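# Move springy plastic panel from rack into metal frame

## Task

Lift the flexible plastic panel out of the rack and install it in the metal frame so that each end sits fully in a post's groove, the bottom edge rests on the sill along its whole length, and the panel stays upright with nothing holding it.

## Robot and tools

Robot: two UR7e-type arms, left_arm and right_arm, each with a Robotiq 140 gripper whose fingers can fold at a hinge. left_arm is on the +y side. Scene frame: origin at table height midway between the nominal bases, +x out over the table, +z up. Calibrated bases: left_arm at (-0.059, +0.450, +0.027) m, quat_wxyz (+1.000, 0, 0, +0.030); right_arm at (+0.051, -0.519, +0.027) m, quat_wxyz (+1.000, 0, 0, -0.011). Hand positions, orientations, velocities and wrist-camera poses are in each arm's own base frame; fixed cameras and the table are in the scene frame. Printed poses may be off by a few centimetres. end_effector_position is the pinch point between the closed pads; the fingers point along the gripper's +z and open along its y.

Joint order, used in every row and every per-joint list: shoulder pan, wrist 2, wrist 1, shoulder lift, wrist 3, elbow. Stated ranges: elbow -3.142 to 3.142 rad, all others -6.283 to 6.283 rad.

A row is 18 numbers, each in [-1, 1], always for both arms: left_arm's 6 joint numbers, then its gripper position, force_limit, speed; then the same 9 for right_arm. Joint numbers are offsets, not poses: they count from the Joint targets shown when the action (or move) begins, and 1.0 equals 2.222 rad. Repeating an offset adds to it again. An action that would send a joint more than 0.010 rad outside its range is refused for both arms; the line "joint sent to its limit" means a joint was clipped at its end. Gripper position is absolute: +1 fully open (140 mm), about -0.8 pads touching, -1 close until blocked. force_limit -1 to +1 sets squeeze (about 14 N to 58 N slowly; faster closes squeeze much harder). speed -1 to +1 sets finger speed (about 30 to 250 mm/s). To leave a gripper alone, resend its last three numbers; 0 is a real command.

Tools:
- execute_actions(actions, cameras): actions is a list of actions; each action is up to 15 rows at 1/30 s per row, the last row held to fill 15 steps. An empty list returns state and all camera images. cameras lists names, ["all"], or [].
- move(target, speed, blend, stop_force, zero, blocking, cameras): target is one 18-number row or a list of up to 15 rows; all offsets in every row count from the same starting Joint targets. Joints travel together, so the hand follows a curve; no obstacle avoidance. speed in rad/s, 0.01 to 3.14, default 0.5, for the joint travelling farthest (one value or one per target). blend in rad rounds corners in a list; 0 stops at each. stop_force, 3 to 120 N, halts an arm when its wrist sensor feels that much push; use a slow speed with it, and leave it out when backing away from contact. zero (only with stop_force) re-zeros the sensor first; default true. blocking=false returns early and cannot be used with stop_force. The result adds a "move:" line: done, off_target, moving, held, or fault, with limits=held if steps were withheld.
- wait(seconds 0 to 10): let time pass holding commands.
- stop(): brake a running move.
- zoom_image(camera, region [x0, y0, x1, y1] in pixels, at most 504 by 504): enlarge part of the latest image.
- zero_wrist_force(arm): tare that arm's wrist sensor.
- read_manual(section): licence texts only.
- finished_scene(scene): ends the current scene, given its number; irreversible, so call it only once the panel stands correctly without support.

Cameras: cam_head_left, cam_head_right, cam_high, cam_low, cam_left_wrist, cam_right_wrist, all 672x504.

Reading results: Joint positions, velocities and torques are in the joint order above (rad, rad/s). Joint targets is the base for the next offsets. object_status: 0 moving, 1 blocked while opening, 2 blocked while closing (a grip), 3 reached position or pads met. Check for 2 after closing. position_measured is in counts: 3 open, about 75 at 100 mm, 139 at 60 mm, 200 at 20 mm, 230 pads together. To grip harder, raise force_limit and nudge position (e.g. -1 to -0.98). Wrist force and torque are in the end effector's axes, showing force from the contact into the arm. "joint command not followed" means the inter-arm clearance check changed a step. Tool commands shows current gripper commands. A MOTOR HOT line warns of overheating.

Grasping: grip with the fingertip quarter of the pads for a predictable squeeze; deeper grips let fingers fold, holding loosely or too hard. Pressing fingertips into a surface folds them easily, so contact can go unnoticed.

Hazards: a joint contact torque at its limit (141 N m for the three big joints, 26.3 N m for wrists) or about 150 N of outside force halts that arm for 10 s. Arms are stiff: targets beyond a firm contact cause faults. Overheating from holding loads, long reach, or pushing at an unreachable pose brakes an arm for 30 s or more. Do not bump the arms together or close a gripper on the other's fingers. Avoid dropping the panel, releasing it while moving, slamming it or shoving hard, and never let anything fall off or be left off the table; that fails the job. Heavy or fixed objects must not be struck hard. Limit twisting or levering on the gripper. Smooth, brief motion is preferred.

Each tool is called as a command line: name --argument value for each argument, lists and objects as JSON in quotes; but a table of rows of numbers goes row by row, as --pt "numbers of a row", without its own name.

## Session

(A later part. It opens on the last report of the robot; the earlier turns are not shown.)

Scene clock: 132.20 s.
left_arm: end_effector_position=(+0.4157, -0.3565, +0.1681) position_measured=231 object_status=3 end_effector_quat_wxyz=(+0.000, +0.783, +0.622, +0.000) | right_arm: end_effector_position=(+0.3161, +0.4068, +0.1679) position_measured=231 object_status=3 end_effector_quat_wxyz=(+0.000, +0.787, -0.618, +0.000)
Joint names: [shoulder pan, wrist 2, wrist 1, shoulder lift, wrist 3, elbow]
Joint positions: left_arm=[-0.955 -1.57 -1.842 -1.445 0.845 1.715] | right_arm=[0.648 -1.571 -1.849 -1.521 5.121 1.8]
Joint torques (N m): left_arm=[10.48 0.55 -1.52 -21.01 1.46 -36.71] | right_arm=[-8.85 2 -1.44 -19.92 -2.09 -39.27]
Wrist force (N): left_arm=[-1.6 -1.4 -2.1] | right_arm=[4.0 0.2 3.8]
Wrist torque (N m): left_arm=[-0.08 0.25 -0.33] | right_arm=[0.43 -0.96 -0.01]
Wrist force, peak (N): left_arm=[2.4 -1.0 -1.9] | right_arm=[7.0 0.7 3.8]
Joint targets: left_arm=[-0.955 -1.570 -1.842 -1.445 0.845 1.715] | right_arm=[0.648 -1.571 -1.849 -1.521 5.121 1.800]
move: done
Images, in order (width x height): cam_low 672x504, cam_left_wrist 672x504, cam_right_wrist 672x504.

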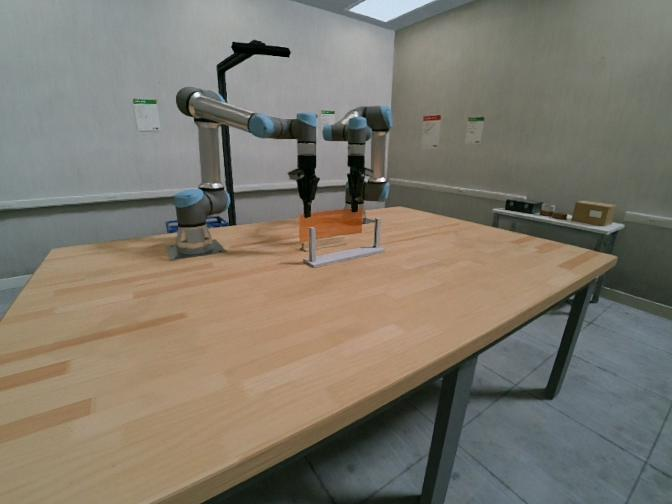

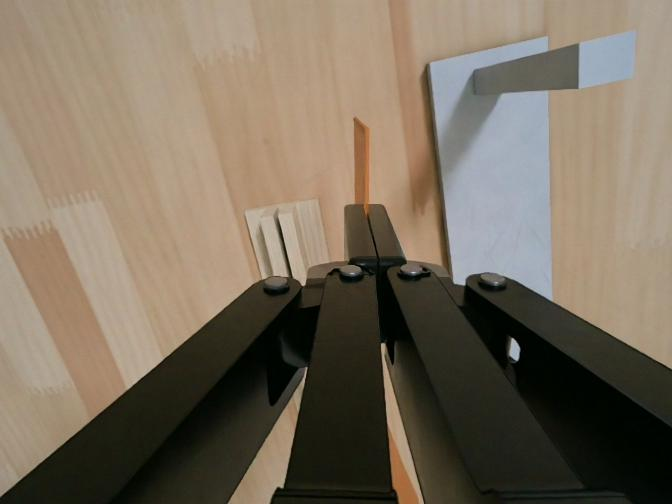

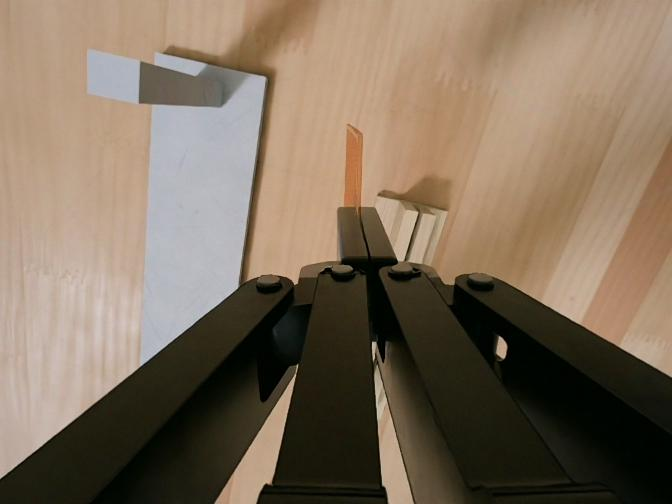

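move --pt "0.0203 0 0.0045 0.0259 0.0652 -0.0304 -1 0.5 -1 -0.0135 0 0.0019 0.0235 -0.0586 -0.0255 -1 0.5 -1" --pt "0.0385 0 0.0109 0.0528 0.1284 -0.0637 -1 0.5 -1 -0.0254 0 0.0054 0.048 -0.1154 -0.0535 -1 0.5 -1" --speed 0.15 --blend '[0.02,0]' --cameras '["cam_low","cam_high","cam_left_wrist","cam_right_wrist"]'

zoom_image --camera "cam_low" --region '[270, 170, 400, 280]'

zoom_image --camera "cam_left_wrist" --region '[330, 30, 530, 230]'

zoom_image --camera "cam_right_wrist" --region '[170, 40, 390, 240]'

Scene clock: 137.97 s.
left_arm: end_effector_position=(+0.4778, -0.3589, +0.1681) position_measured=231 object_status=3 end_effector_quat_wxyz=(+0.000, +0.841, +0.541, +0.000) | right_arm: end_effector_position=(+0.3771, +0.4142, +0.1678) position_measured=231 object_status=3 end_effector_quat_wxyz=(+0.000, +0.844, -0.536, +0.000)
Joint names: [shoulder pan, wrist 2, wrist 1, shoulder lift, wrist 3, elbow]
Joint positions: left_arm=[-0.869 -1.57 -1.818 -1.327 1.13 1.574] | right_arm=[0.592 -1.571 -1.837 -1.415 4.865 1.681]
Joint torques (N m): left_arm=[10.58 0.53 -1.37 -26.21 1.41 -36.21] | right_arm=[-9.3 -1.93 -1.58 -24.9 -1.92 -37.59]
Wrist force (N): left_arm=[-1.5 -1.6 -2.0] | right_arm=[4.0 0.4 4.0]
Wrist torque (N m): left_arm=[-0.11 0.31 -0.47] | right_arm=[0.43 -0.83 0.11]
Wrist force, peak (N): left_arm=[-1.6 -1.6 -2.4] | right_arm=[5.4 0.9 3.9]
Joint targets: left_arm=[-0.869 -1.570 -1.818 -1.327 1.130 1.574] | right_arm=[0.592 -1.571 -1.837 -1.415 4.864 1.681]
move: done
Images, in order (width x height): cam_high 672x504, cam_low 672x504, cam_left_wrist 672x504, cam_right_wrist 672x504.

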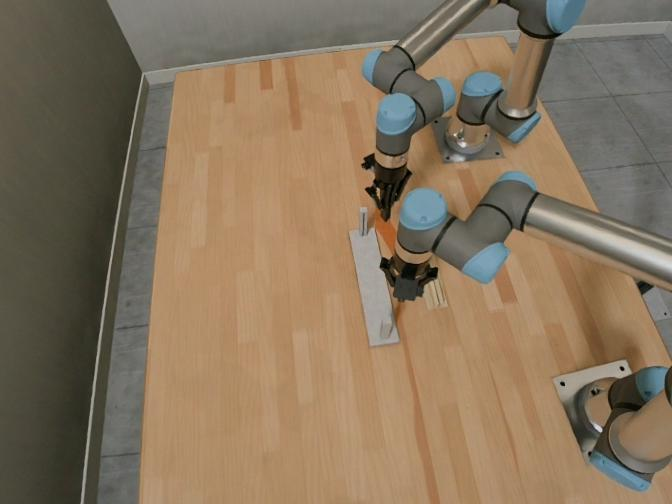

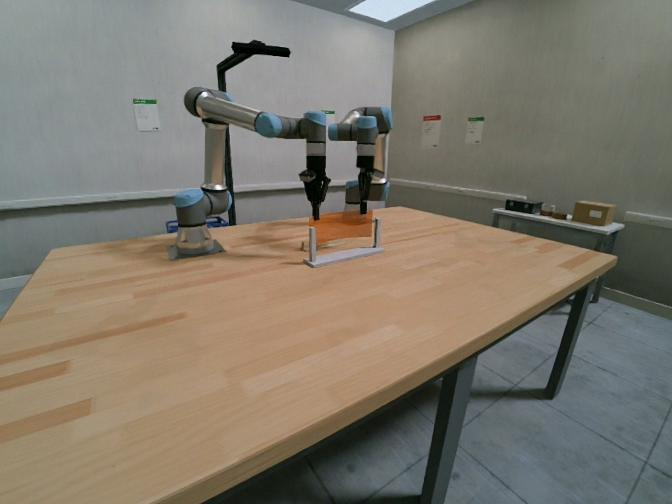

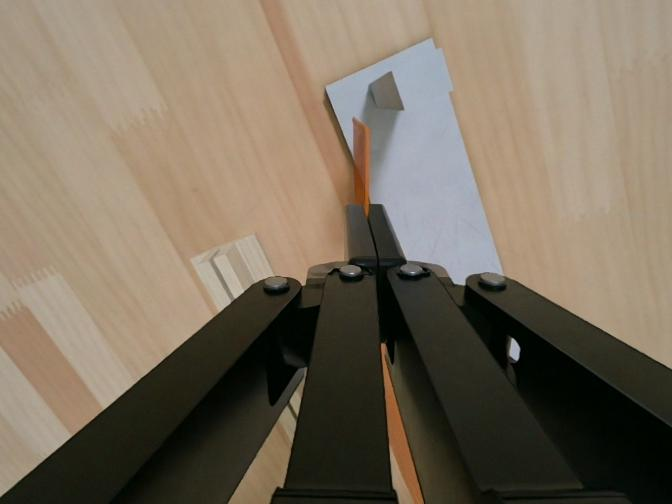

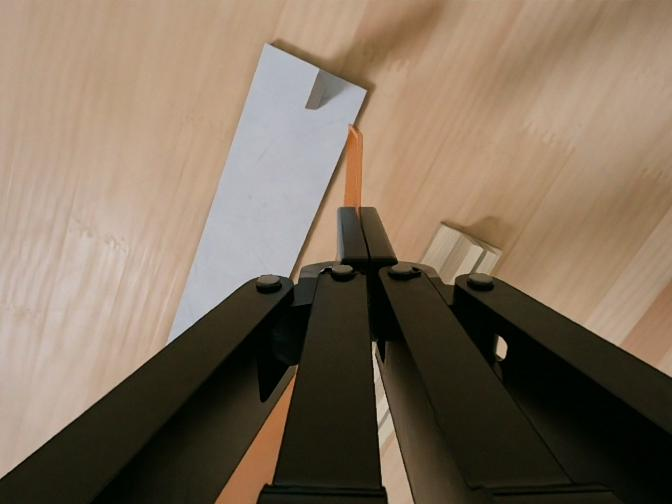

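Scaled by 3.877 from the camera's 672x504 image, which has a finer 960x720 frame.

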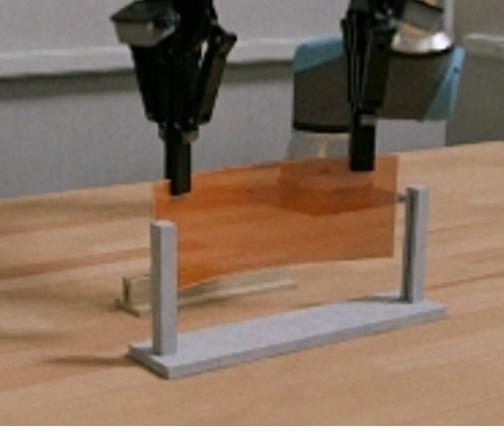

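Scaled by 2.520 from the camera's 672x504 image, which has a finer 960x720 frame.

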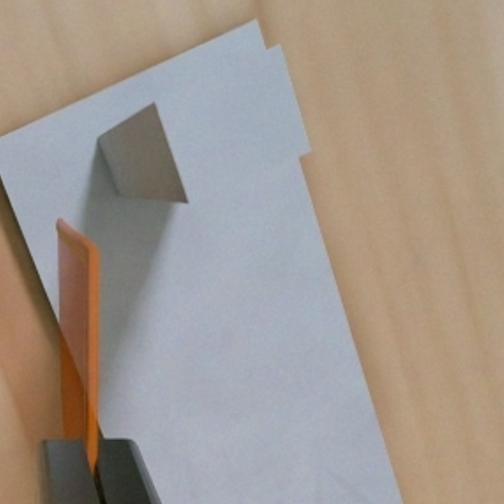

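Scaled by 2.291 from the camera's 672x504 image, which has a finer 960x720 frame.

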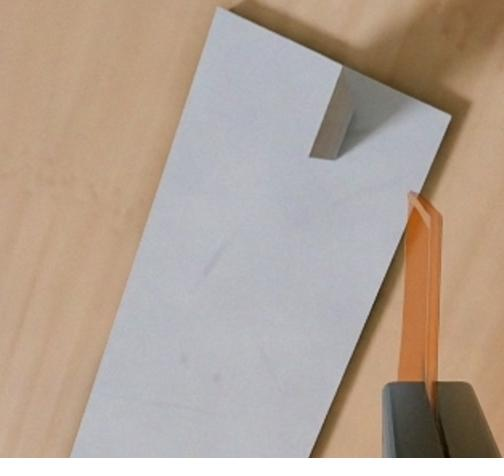

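move --target '[0.0126,0,0.0078,0.0253,0.0806,-0.0331,-1,0.5,-1,-0.0099,0,0.0043,0.0218,-0.0772,-0.0261,-1,0.5,-1]' --speed 0.1 --cameras '["cam_low","cam_left_wrist","cam_right_wrist"]'

zoom_image --camera "cam_left_wrist" --region '[270, 30, 470, 230]'

zoom_image --camera "cam_right_wrist" --region '[230, 40, 430, 240]'

zoom_image --camera "cam_low" --region '[270, 170, 400, 280]'

Scene clock: 162.27 s.
left_arm: end_effector_position=(+0.5041, -0.3638, +0.1683) position_measured=231 object_status=3 end_effector_quat_wxyz=(+0.000, +0.880, +0.476, +0.000) | right_arm: end_effector_position=(+0.4040, +0.4172, +0.1678) position_measured=231 object_status=3 end_effector_quat_wxyz=(+0.000, +0.882, -0.471, +0.000)
Joint names: [shoulder pan, wrist 2, wrist 1, shoulder lift, wrist 3, elbow]
Joint positions: left_arm=[-0.841 -1.57 -1.8 -1.271 1.309 1.5] | right_arm=[0.57 -1.571 -1.827 -1.366 4.693 1.623]
Joint torques (N m): left_arm=[11.11 0.51 -1.61 -29.21 1.98 -37.04] | right_arm=[-8.45 -1.59 -1.57 -26.63 -2.08 -37.85]
Wrist force (N): left_arm=[-1.3 -1.7 -2.1] | right_arm=[4.5 0.2 3.8]
Wrist torque (N m): left_arm=[-0.08 0.30 -0.58] | right_arm=[0.35 -0.89 0.19]
Wrist force, peak (N): left_arm=[-0.1 -2.5 -2.4] | right_arm=[5.3 0.8 4.3]
Joint targets: left_arm=[-0.841 -1.570 -1.800 -1.271 1.309 1.500] | right_arm=[0.570 -1.571 -1.827 -1.366 4.693 1.623]
move: done
Images, in order (width x height): cam_low 672x504, cam_left_wrist 672x504, cam_right_wrist 672x504.

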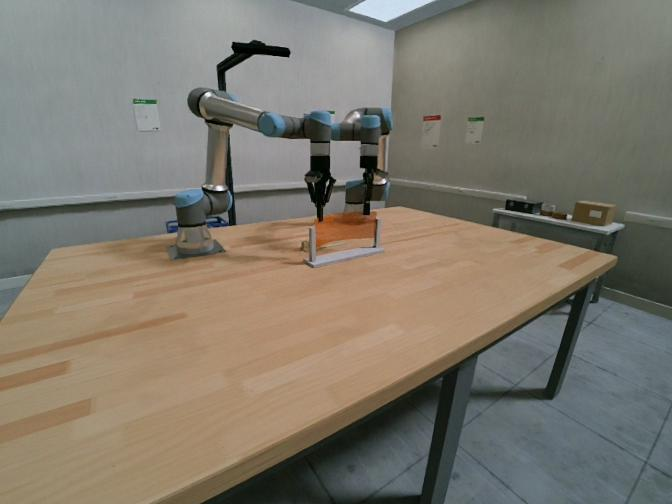

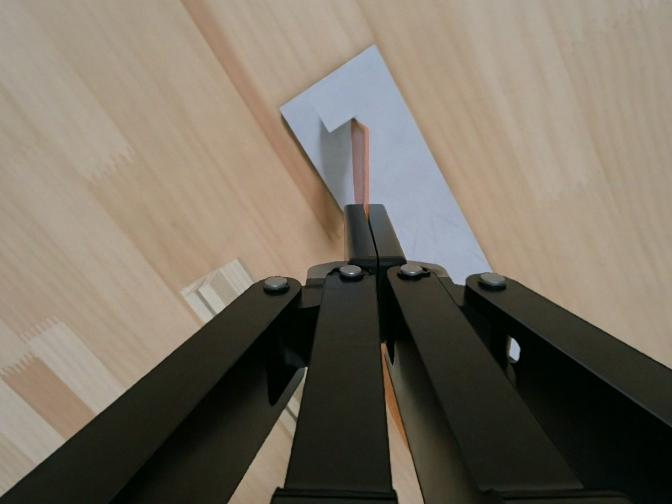

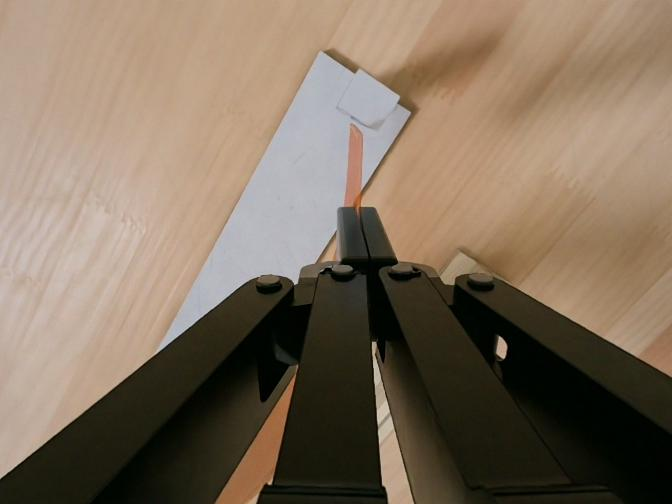

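Scaled by 2.520 from the camera's 672x504 image, which has a finer 960x720 frame.

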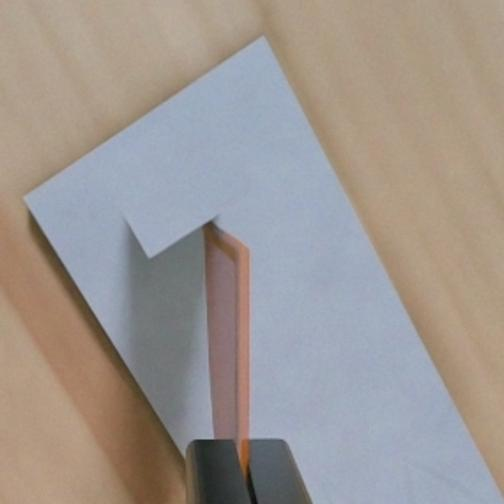

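Scaled by 2.520 from the camera's 672x504 image, which has a finer 960x720 frame.

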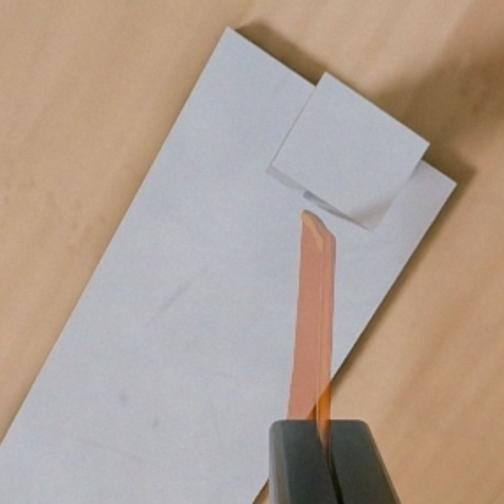

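Scaled by 3.877 from the camera's 672x504 image, which has a finer 960x720 frame.

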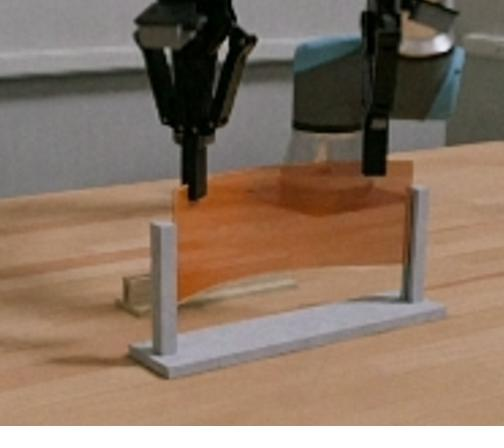

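zoom_image --camera "cam_right_wrist" --region '[325, 60, 415, 150]'

zoom_image --camera "cam_left_wrist" --region '[300, 70, 390, 160]'

Scaled by 5.600 from the camera's 672x504 image, which has a finer 960x720 frame.

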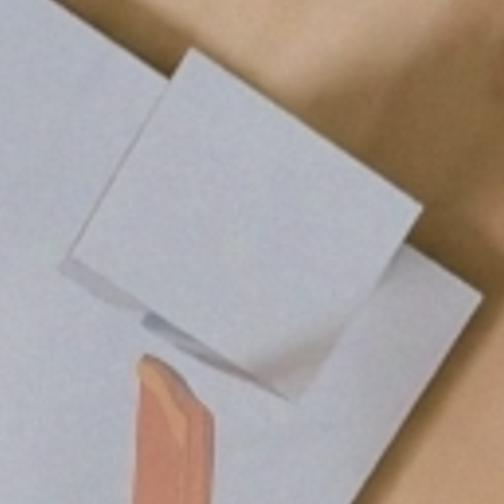

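Scaled by 5.600 from the camera's 672x504 image, which has a finer 960x720 frame.

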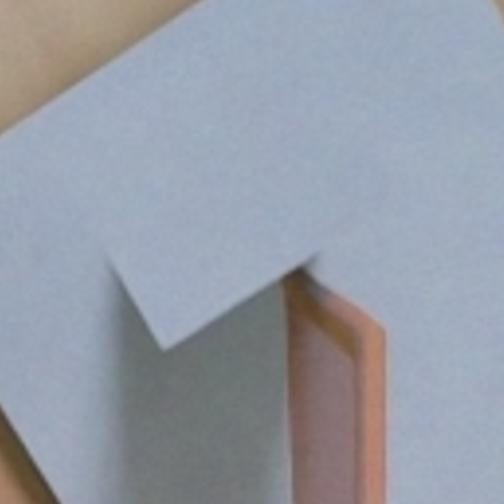

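move --target '[-0.0012,0,-0.0486,0.011,-0.0012,0.0377,-1,0.5,-1,-0.0011,0,-0.0486,0.016,-0.0013,0.0322,-1,0.5,-1]' --speed 0.08 --stop_force 15 --cameras '["cam_low","cam_left_wrist","cam_right_wrist"]'

zoom_image --camera "cam_left_wrist" --region '[270, 30, 470, 230]'

zoom_image --camera "cam_right_wrist" --region '[230, 40, 430, 240]'

zoom_image --camera "cam_low" --region '[270, 170, 400, 280]'

Scene clock: 180.27 s.
left_arm: end_effector_position=(+0.5018, -0.3636, +0.1244) position_measured=231 object_status=3 end_effector_quat_wxyz=(+0.000, +0.880, +0.475, +0.000) | right_arm: end_effector_position=(+0.4069, +0.4174, +0.1245) position_measured=231 object_status=3 end_effector_quat_wxyz=(+0.000, +0.882, -0.471, +0.000)
Joint names: [shoulder pan, wrist 2, wrist 1, shoulder lift, wrist 3, elbow]
Joint positions: left_arm=[-0.844 -1.57 -1.908 -1.247 1.307 1.584] | right_arm=[0.567 -1.571 -1.935 -1.331 4.69 1.695]
Joint torques (N m): left_arm=[-8.39 0.55 -3.86 -29.69 -1.12 -12.52] | right_arm=[-9.38 -1.37 -5.12 -28.13 -2.09 -12.72]
Wrist force (N): left_arm=[-1.5 -1.3 -2.1] | right_arm=[4.2 0.4 4.0]
Wrist torque (N m): left_arm=[-0.08 0.33 -0.51] | right_arm=[0.34 -0.90 0.17]
Wrist force, peak (N): left_arm=[-1.0 -2.1 -2.4] | right_arm=[5.5 0.9 4.2]
Joint targets: left_arm=[-0.844 -1.570 -1.908 -1.247 1.307 1.584] | right_arm=[0.567 -1.571 -1.935 -1.331 4.690 1.695]
move: done
Images, in order (width x height): cam_low 672x504, cam_left_wrist 672x504, cam_right_wrist 672x504.

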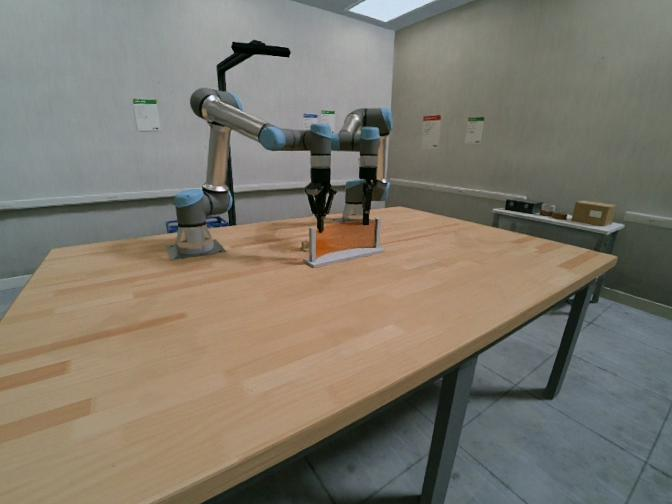

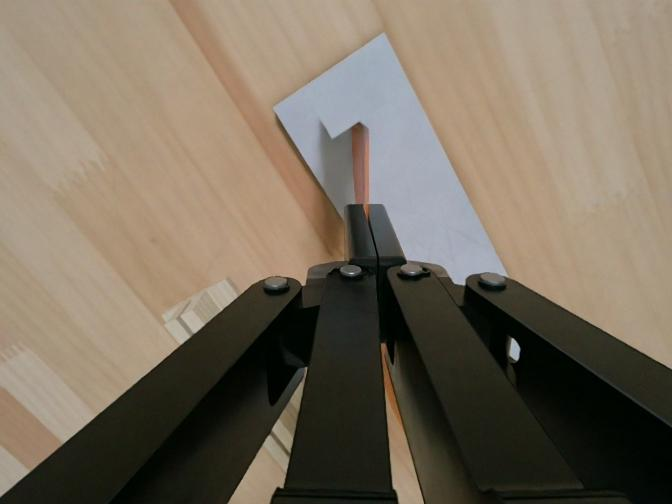

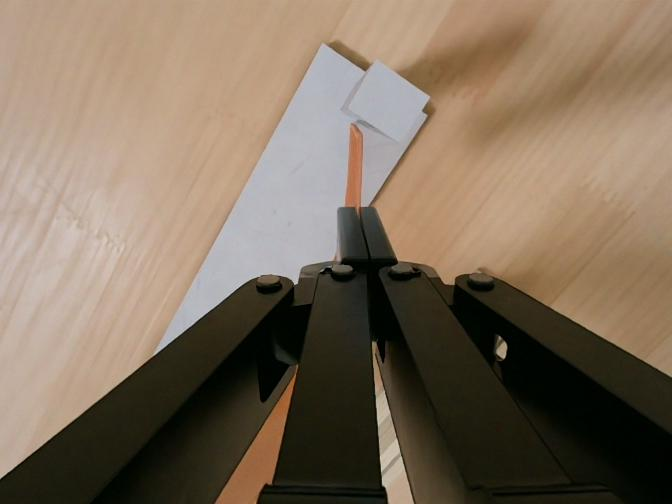

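Scaled by 2.520 from the camera's 672x504 image, which has a finer 960x720 frame.

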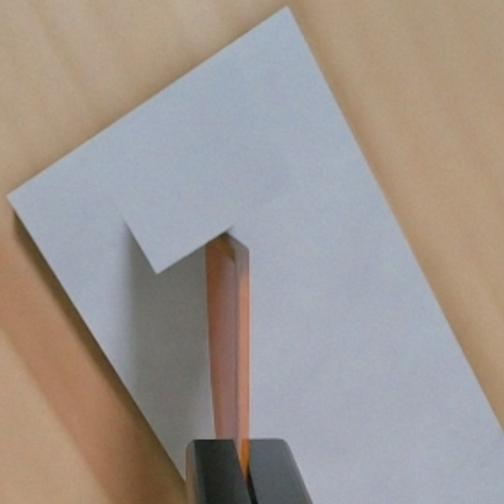

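Scaled by 2.520 from the camera's 672x504 image, which has a finer 960x720 frame.

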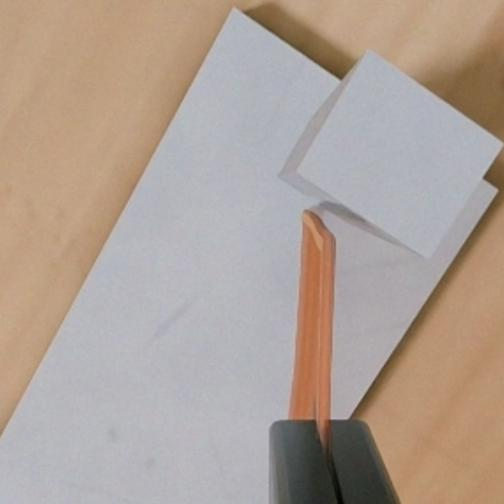

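Scaled by 3.877 from the camera's 672x504 image, which has a finer 960x720 frame.

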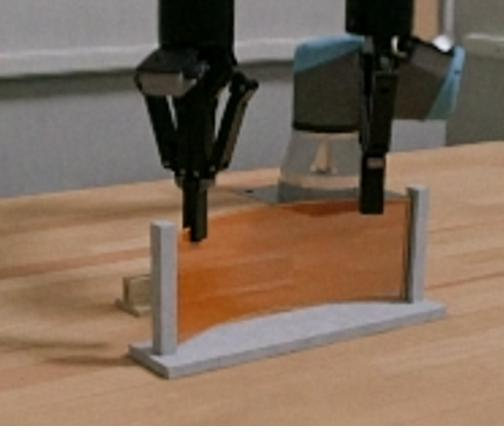

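zoom_image --camera "cam_right_wrist" --region '[325, 80, 395, 150]'

zoom_image --camera "cam_left_wrist" --region '[320, 90, 390, 160]'

zoom_image --camera "cam_low" --region '[300, 215, 390, 275]'

Scaled by 7.200 from the camera's 672x504 image, which has a finer 960x720 frame.

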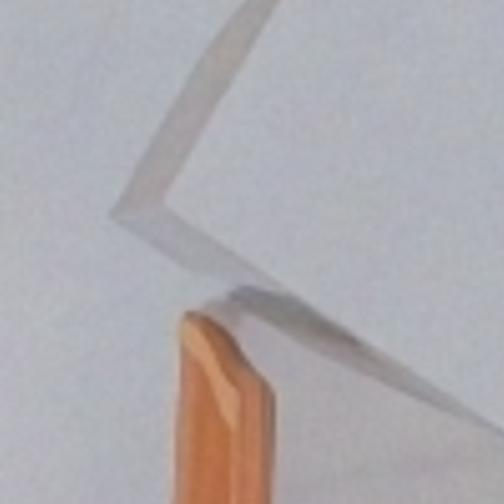

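Scaled by 7.200 from the camera's 672x504 image, which has a finer 960x720 frame.

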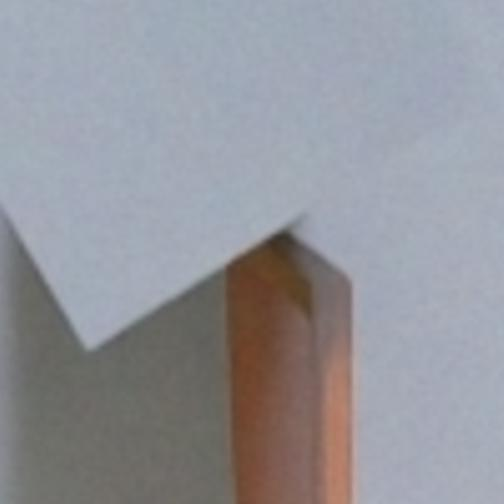

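Scaled by 5.600 from the camera's 672x504 image, which has a finer 960x720 frame.

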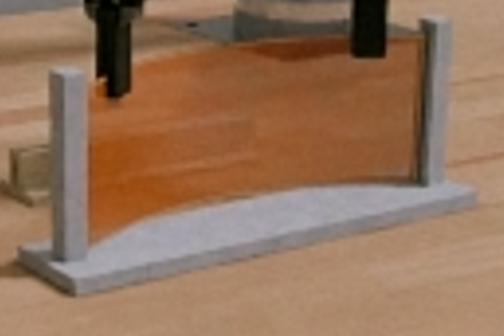

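move --target '[0.0042,0,0.0012,0.0032,-0.0633,-0.0043,-1,0.5,-1,-0.0039,0,0.0004,0.0018,0.0636,-0.0022,-1,0.5,-1]' --speed 0.08 --stop_force 15 --cameras '["cam_low","cam_left_wrist","cam_right_wrist"]'

zoom_image --camera "cam_right_wrist" --region '[325, 80, 395, 150]'

zoom_image --camera "cam_left_wrist" --region '[320, 90, 390, 160]'

zoom_image --camera "cam_low" --region '[300, 215, 390, 275]'

Scene clock: 203.17 s.
left_arm: end_effector_position=(+0.5073, -0.3612, +0.1243) position_measured=231 object_status=3 end_effector_quat_wxyz=(+0.000, +0.842, +0.540, +0.000) | right_arm: end_effector_position=(+0.4120, +0.4148, +0.1245) position_measured=231 object_status=3 end_effector_quat_wxyz=(+0.000, +0.844, -0.536, +0.000)
Joint names: [shoulder pan, wrist 2, wrist 1, shoulder lift, wrist 3, elbow]
Joint positions: left_arm=[-0.835 -1.57 -1.906 -1.239 1.166 1.574] | right_arm=[0.559 -1.571 -1.934 -1.327 4.831 1.69]
Joint torques (N m): left_arm=[10.39 0.59 -1.75 -29.88 -1.3 -36.25] | right_arm=[-9.17 -1.1 -1.79 -28.2 1.6 -39.16]
Wrist force (N): left_arm=[-0.1 -1.6 -2.2] | right_arm=[4.7 0.8 4.2]
Wrist torque (N m): left_arm=[-0.11 0.20 -0.40] | right_arm=[0.37 -0.84 -0.08]
Wrist force, peak (N): left_arm=[-1.8 -1.4 -2.2] | right_arm=[5.0 0.7 4.3]
Joint targets: left_arm=[-0.835 -1.570 -1.906 -1.239 1.166 1.574] | right_arm=[0.559 -1.571 -1.934 -1.327 4.831 1.690]
move: done
Images, in order (width x height): cam_low 672x504, cam_left_wrist 672x504, cam_right_wrist 672x504.

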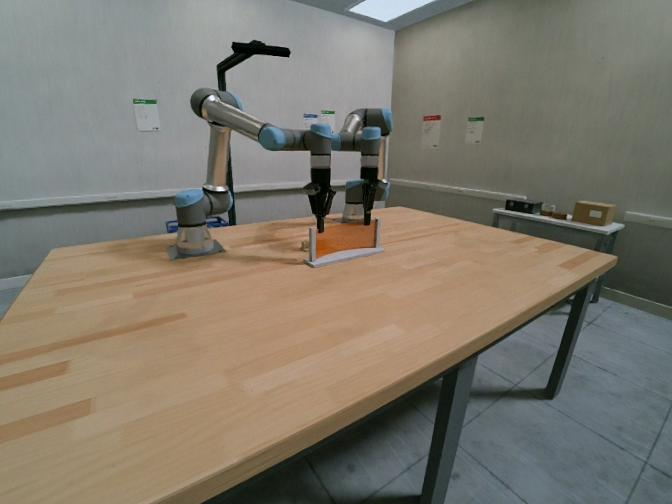

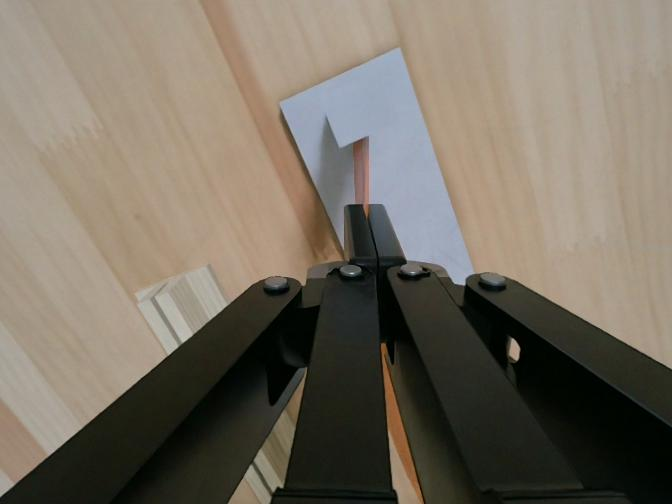

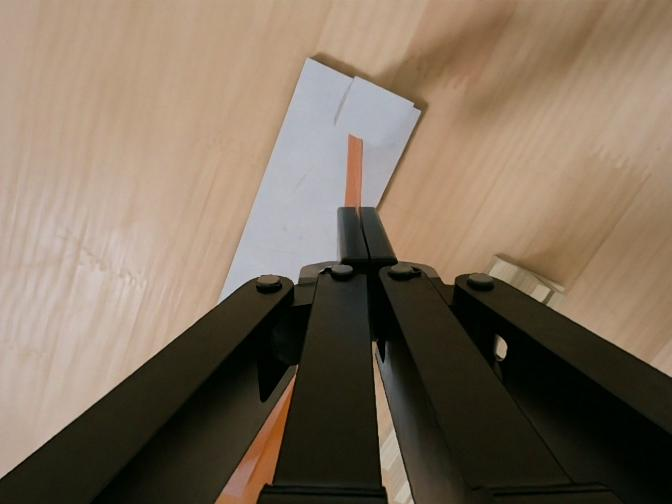

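Scaled by 7.200 from the camera's 672x504 image, which has a finer 960x720 frame.

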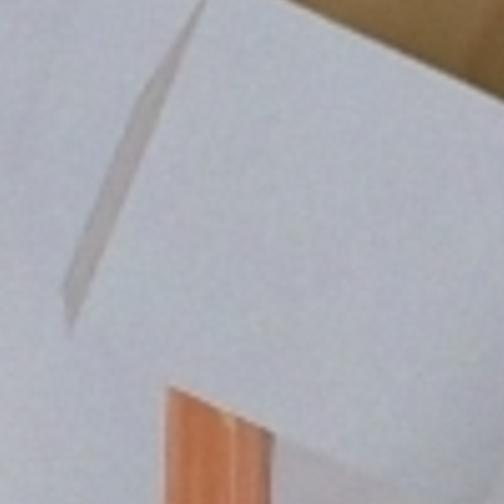

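Scaled by 7.200 from the camera's 672x504 image, which has a finer 960x720 frame.

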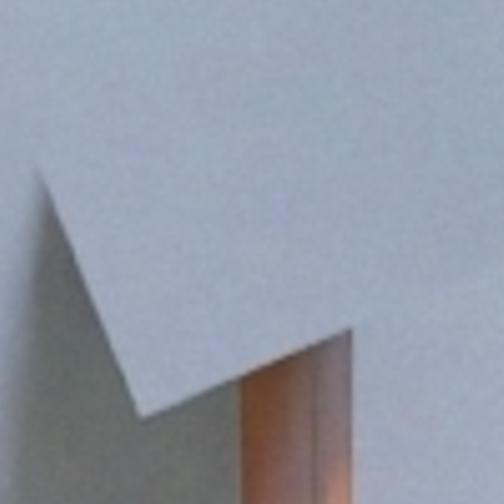

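Scaled by 5.600 from the camera's 672x504 image, which has a finer 960x720 frame.

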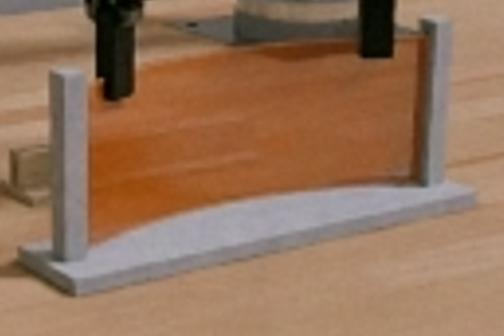

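move --pt "0.0042 0 0.0017 0.0043 -0.0633 -0.0059 -1 0.5 -1 -0.0039 0 0.0009 0.0032 0.0636 -0.0041 -1 0.5 -1" --pt "0.0077 0 0.0034 0.0088 -0.1184 -0.0122 -1 0.5 -1 -0.0067 0 0.002 0.0067 0.1193 -0.0087 -1 0.5 -1" --speed 0.06 --blend '[0.02,0]' --stop_force 12 --cameras '["cam_low","cam_left_wrist","cam_right_wrist"]'

zoom_image --camera "cam_low" --region '[300, 215, 390, 275]'

zoom_image --camera "cam_right_wrist" --region '[300, 80, 400, 180]'

zoom_image --camera "cam_left_wrist" --region '[300, 80, 400, 180]'

Scene clock: 213.17 s.
left_arm: end_effector_position=(+0.5194, -0.3589, +0.1243) position_measured=231 object_status=3 end_effector_quat_wxyz=(+0.000, +0.758, +0.652, +0.000) | right_arm: end_effector_position=(+0.4239, +0.4121, +0.1245) position_measured=231 object_status=3 end_effector_quat_wxyz=(+0.000, +0.761, -0.648, +0.000)
Joint names: [shoulder pan, wrist 2, wrist 1, shoulder lift, wrist 3, elbow]
Joint positions: left_arm=[-0.818 -1.57 -1.898 -1.22 0.903 1.547] | right_arm=[0.544 -1.571 -1.93 -1.312 5.096 1.67]
Joint torques (N m): left_arm=[11.51 0.54 -1.5 -30.52 -1.53 -36.15] | right_arm=[-10.08 -0.55 -1.63 -28.89 1.74 -38.61]
Wrist force (N): left_arm=[-1.1 -1.7 -2.1] | right_arm=[4.4 0.7 4.1]
Wrist torque (N m): left_arm=[-0.19 0.21 -0.23] | right_arm=[0.45 -0.96 -0.21]
Wrist force, peak (N): left_arm=[-0.2 -1.9 -2.7] | right_arm=[5.4 0.8 4.4]
Joint targets: left_arm=[-0.818 -1.570 -1.898 -1.220 0.903 1.547] | right_arm=[0.544 -1.571 -1.930 -1.312 5.096 1.670]
move: done
Images, in order (width x height): cam_low 672x504, cam_left_wrist 672x504, cam_right_wrist 672x504.

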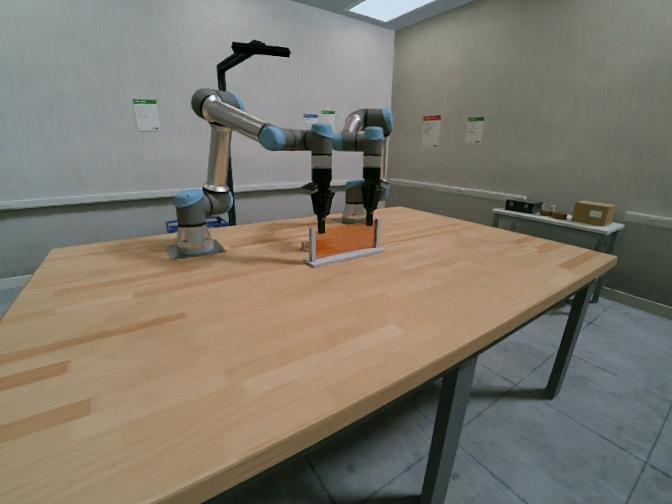

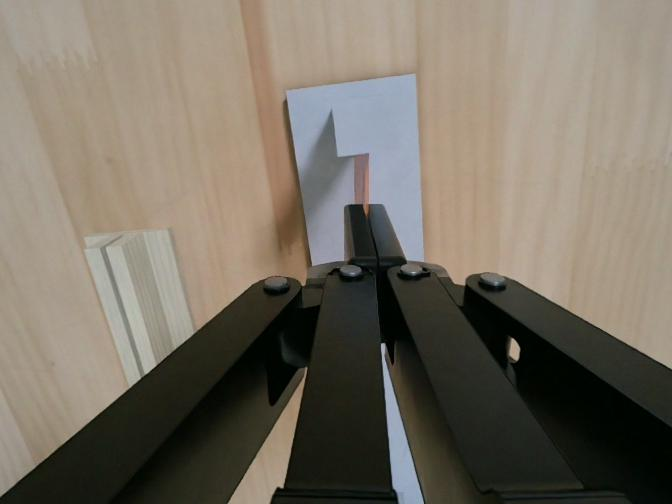

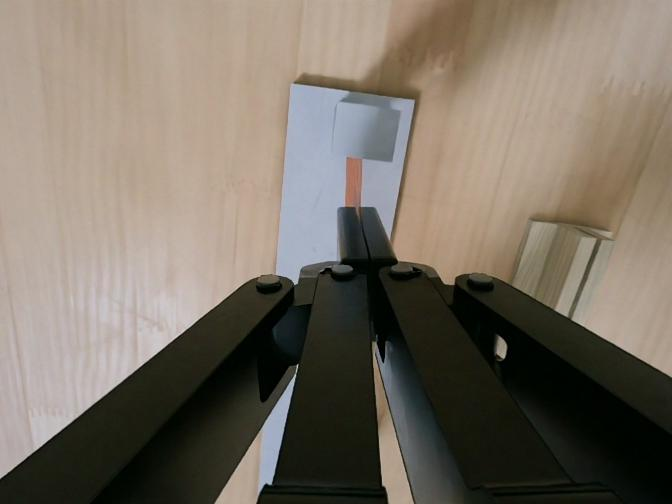

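Scaled by 5.600 from the camera's 672x504 image, which has a finer 960x720 frame.

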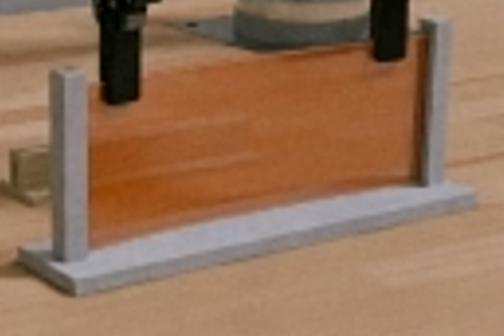

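Scaled by 5.040 from the camera's 672x504 image, which has a finer 960x720 frame.

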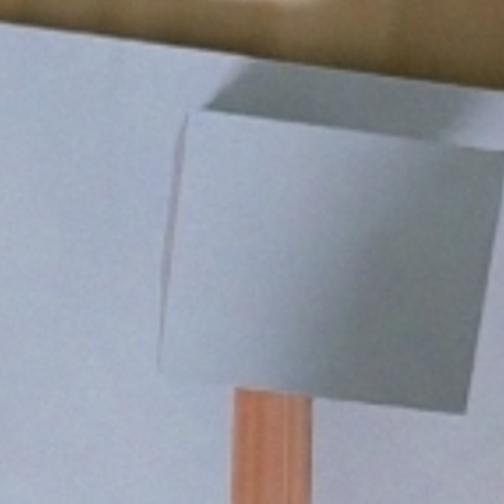

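Scaled by 5.040 from the camera's 672x504 image, which has a finer 960x720 frame.

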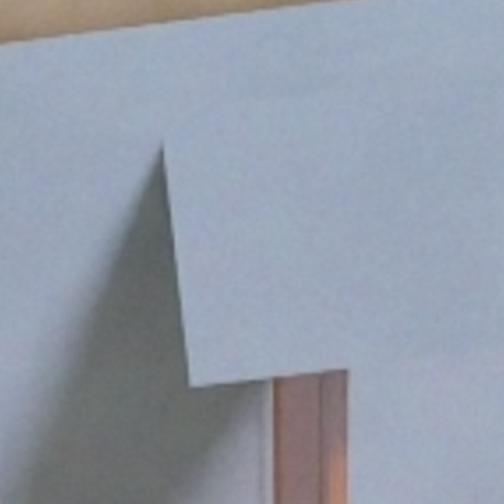

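move --target '[0.0027,0,0.0018,0.0045,-0.0513,-0.0062,-1,0.5,-1,-0.0022,0,0.0012,0.0037,0.0518,-0.0049,-1,0.5,-1]' --speed 0.06 --stop_force 12

move --target '[0,0,-0.0086,0.0027,0,0.0059,-1,0.5,-1,0,0,-0.0089,0.003,0,0.0059,-1,0.5,-1]' --speed 0.01 --stop_force 5 --cameras '["cam_low","cam_left_wrist","cam_right_wrist","cam_head_right"]'

zoom_image --camera "cam_low" --region '[300, 215, 390, 275]'

Scene clock: 222.23 s.
left_arm: end_effector_position=(+0.5246, -0.3589, +0.1242) position_measured=231 object_status=3 end_effector_quat_wxyz=(+0.000, +0.718, +0.697, +0.000) | right_arm: end_effector_position=(+0.4291, +0.4120, +0.1246) position_measured=231 object_status=3 end_effector_quat_wxyz=(+0.000, +0.721, -0.693, +0.000)
Joint names: [shoulder pan, wrist 2, wrist 1, shoulder lift, wrist 3, elbow]
Joint positions: left_arm=[-0.812 -1.57 -1.894 -1.21 0.789 1.534] | right_arm=[0.539 -1.571 -1.927 -1.303 5.212 1.66]
Joint torques (N m): left_arm=[11.14 0.43 -1.38 -30.92 -1.6 -36.77] | right_arm=[-10.23 -0.26 -1.63 -29.53 1.79 -38.22]
Wrist force (N): left_arm=[-1.1 -1.5 -2.1] | right_arm=[4.4 0.7 4.2]
Wrist torque (N m): left_arm=[-0.16 0.21 -0.17] | right_arm=[0.45 -1.01 -0.28]
Wrist force, peak (N): left_arm=[-1.0 -1.8 -2.5] | right_arm=[5.2 0.6 4.1]
Joint targets: left_arm=[-0.812 -1.570 -1.894 -1.210 0.789 1.534] | right_arm=[0.539 -1.571 -1.927 -1.303 5.212 1.660]
move: done

Scene clock: 224.23 s.
left_arm: end_effector_position=(+0.5246, -0.3590, +0.1226) position_measured=231 object_status=3 end_effector_quat_wxyz=(+0.000, +0.718, +0.697, +0.000) | right_arm: end_effector_position=(+0.4291, +0.4120, +0.1225) position_measured=231 object_status=3 end_effector_quat_wxyz=(+0.000, +0.721, -0.693, +0.000)
Joint names: [shoulder pan, wrist 2, wrist 1, shoulder lift, wrist 3, elbow]
Joint positions: left_arm=[-0.812 -1.57 -1.898 -1.209 0.789 1.536] | right_arm=[0.539 -1.571 -1.933 -1.302 5.212 1.663]
Joint torques (N m): left_arm=[10.39 0.4 -1.23 -51.98 -1.57 -34.15] | right_arm=[-8.04 -0.22 -1.62 -39.77 1.77 -37.03]
Wrist force (N): left_arm=[-0.4 -1.1 -7.0] | right_arm=[6.4 0.7 -0.9]
Wrist torque (N m): left_arm=[-0.08 0.15 -0.16] | right_arm=[0.45 -0.99 -0.28]
Wrist force, peak (N): left_arm=[-0.7 -1.4 -8.9] | right_arm=[6.7 0.6 -2.1]
Joint targets: left_arm=[-0.812 -1.570 -1.898 -1.209 0.789 1.536] | right_arm=[0.539 -1.571 -1.933 -1.302 5.212 1.663]
move: contact (left_arm, right_arm); left_arm: the wrist 1 is farthest, 0.015 rad from its target; right_arm: the wrist 1 is farthest, 0.014 rad from its target
Images, in order (width x height): cam_head_right 672x504, cam_low 672x504, cam_left_wrist 672x504, cam_right_wrist 672x504.

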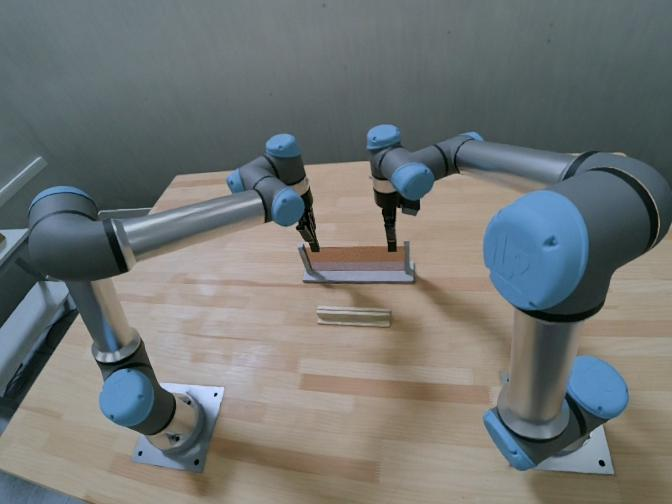

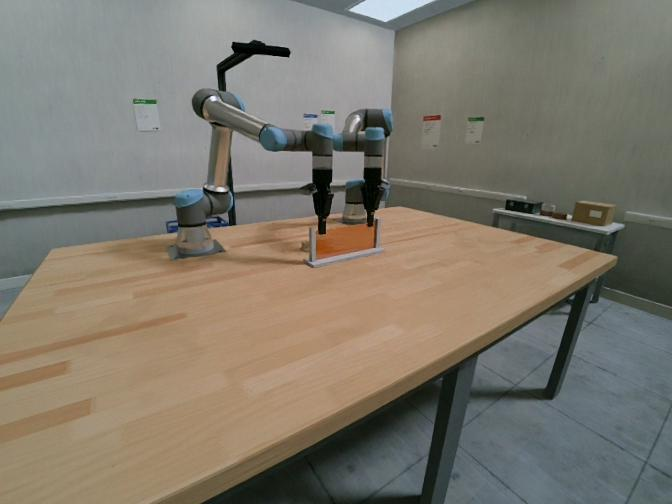

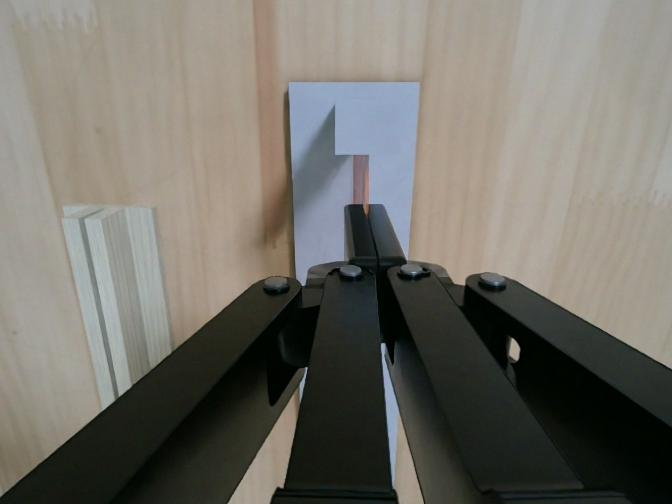

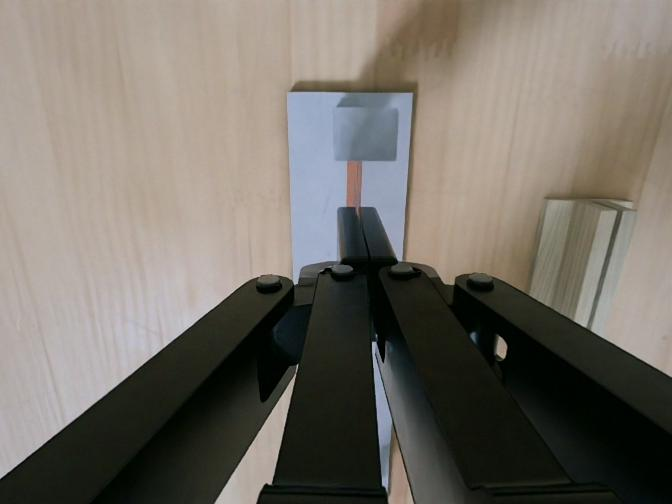

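Scaled by 5.600 from the camera's 672x504 image, which has a finer 960x720 frame.

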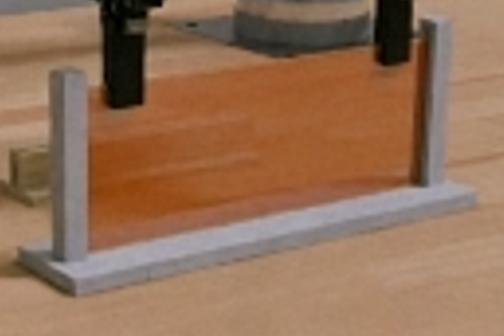

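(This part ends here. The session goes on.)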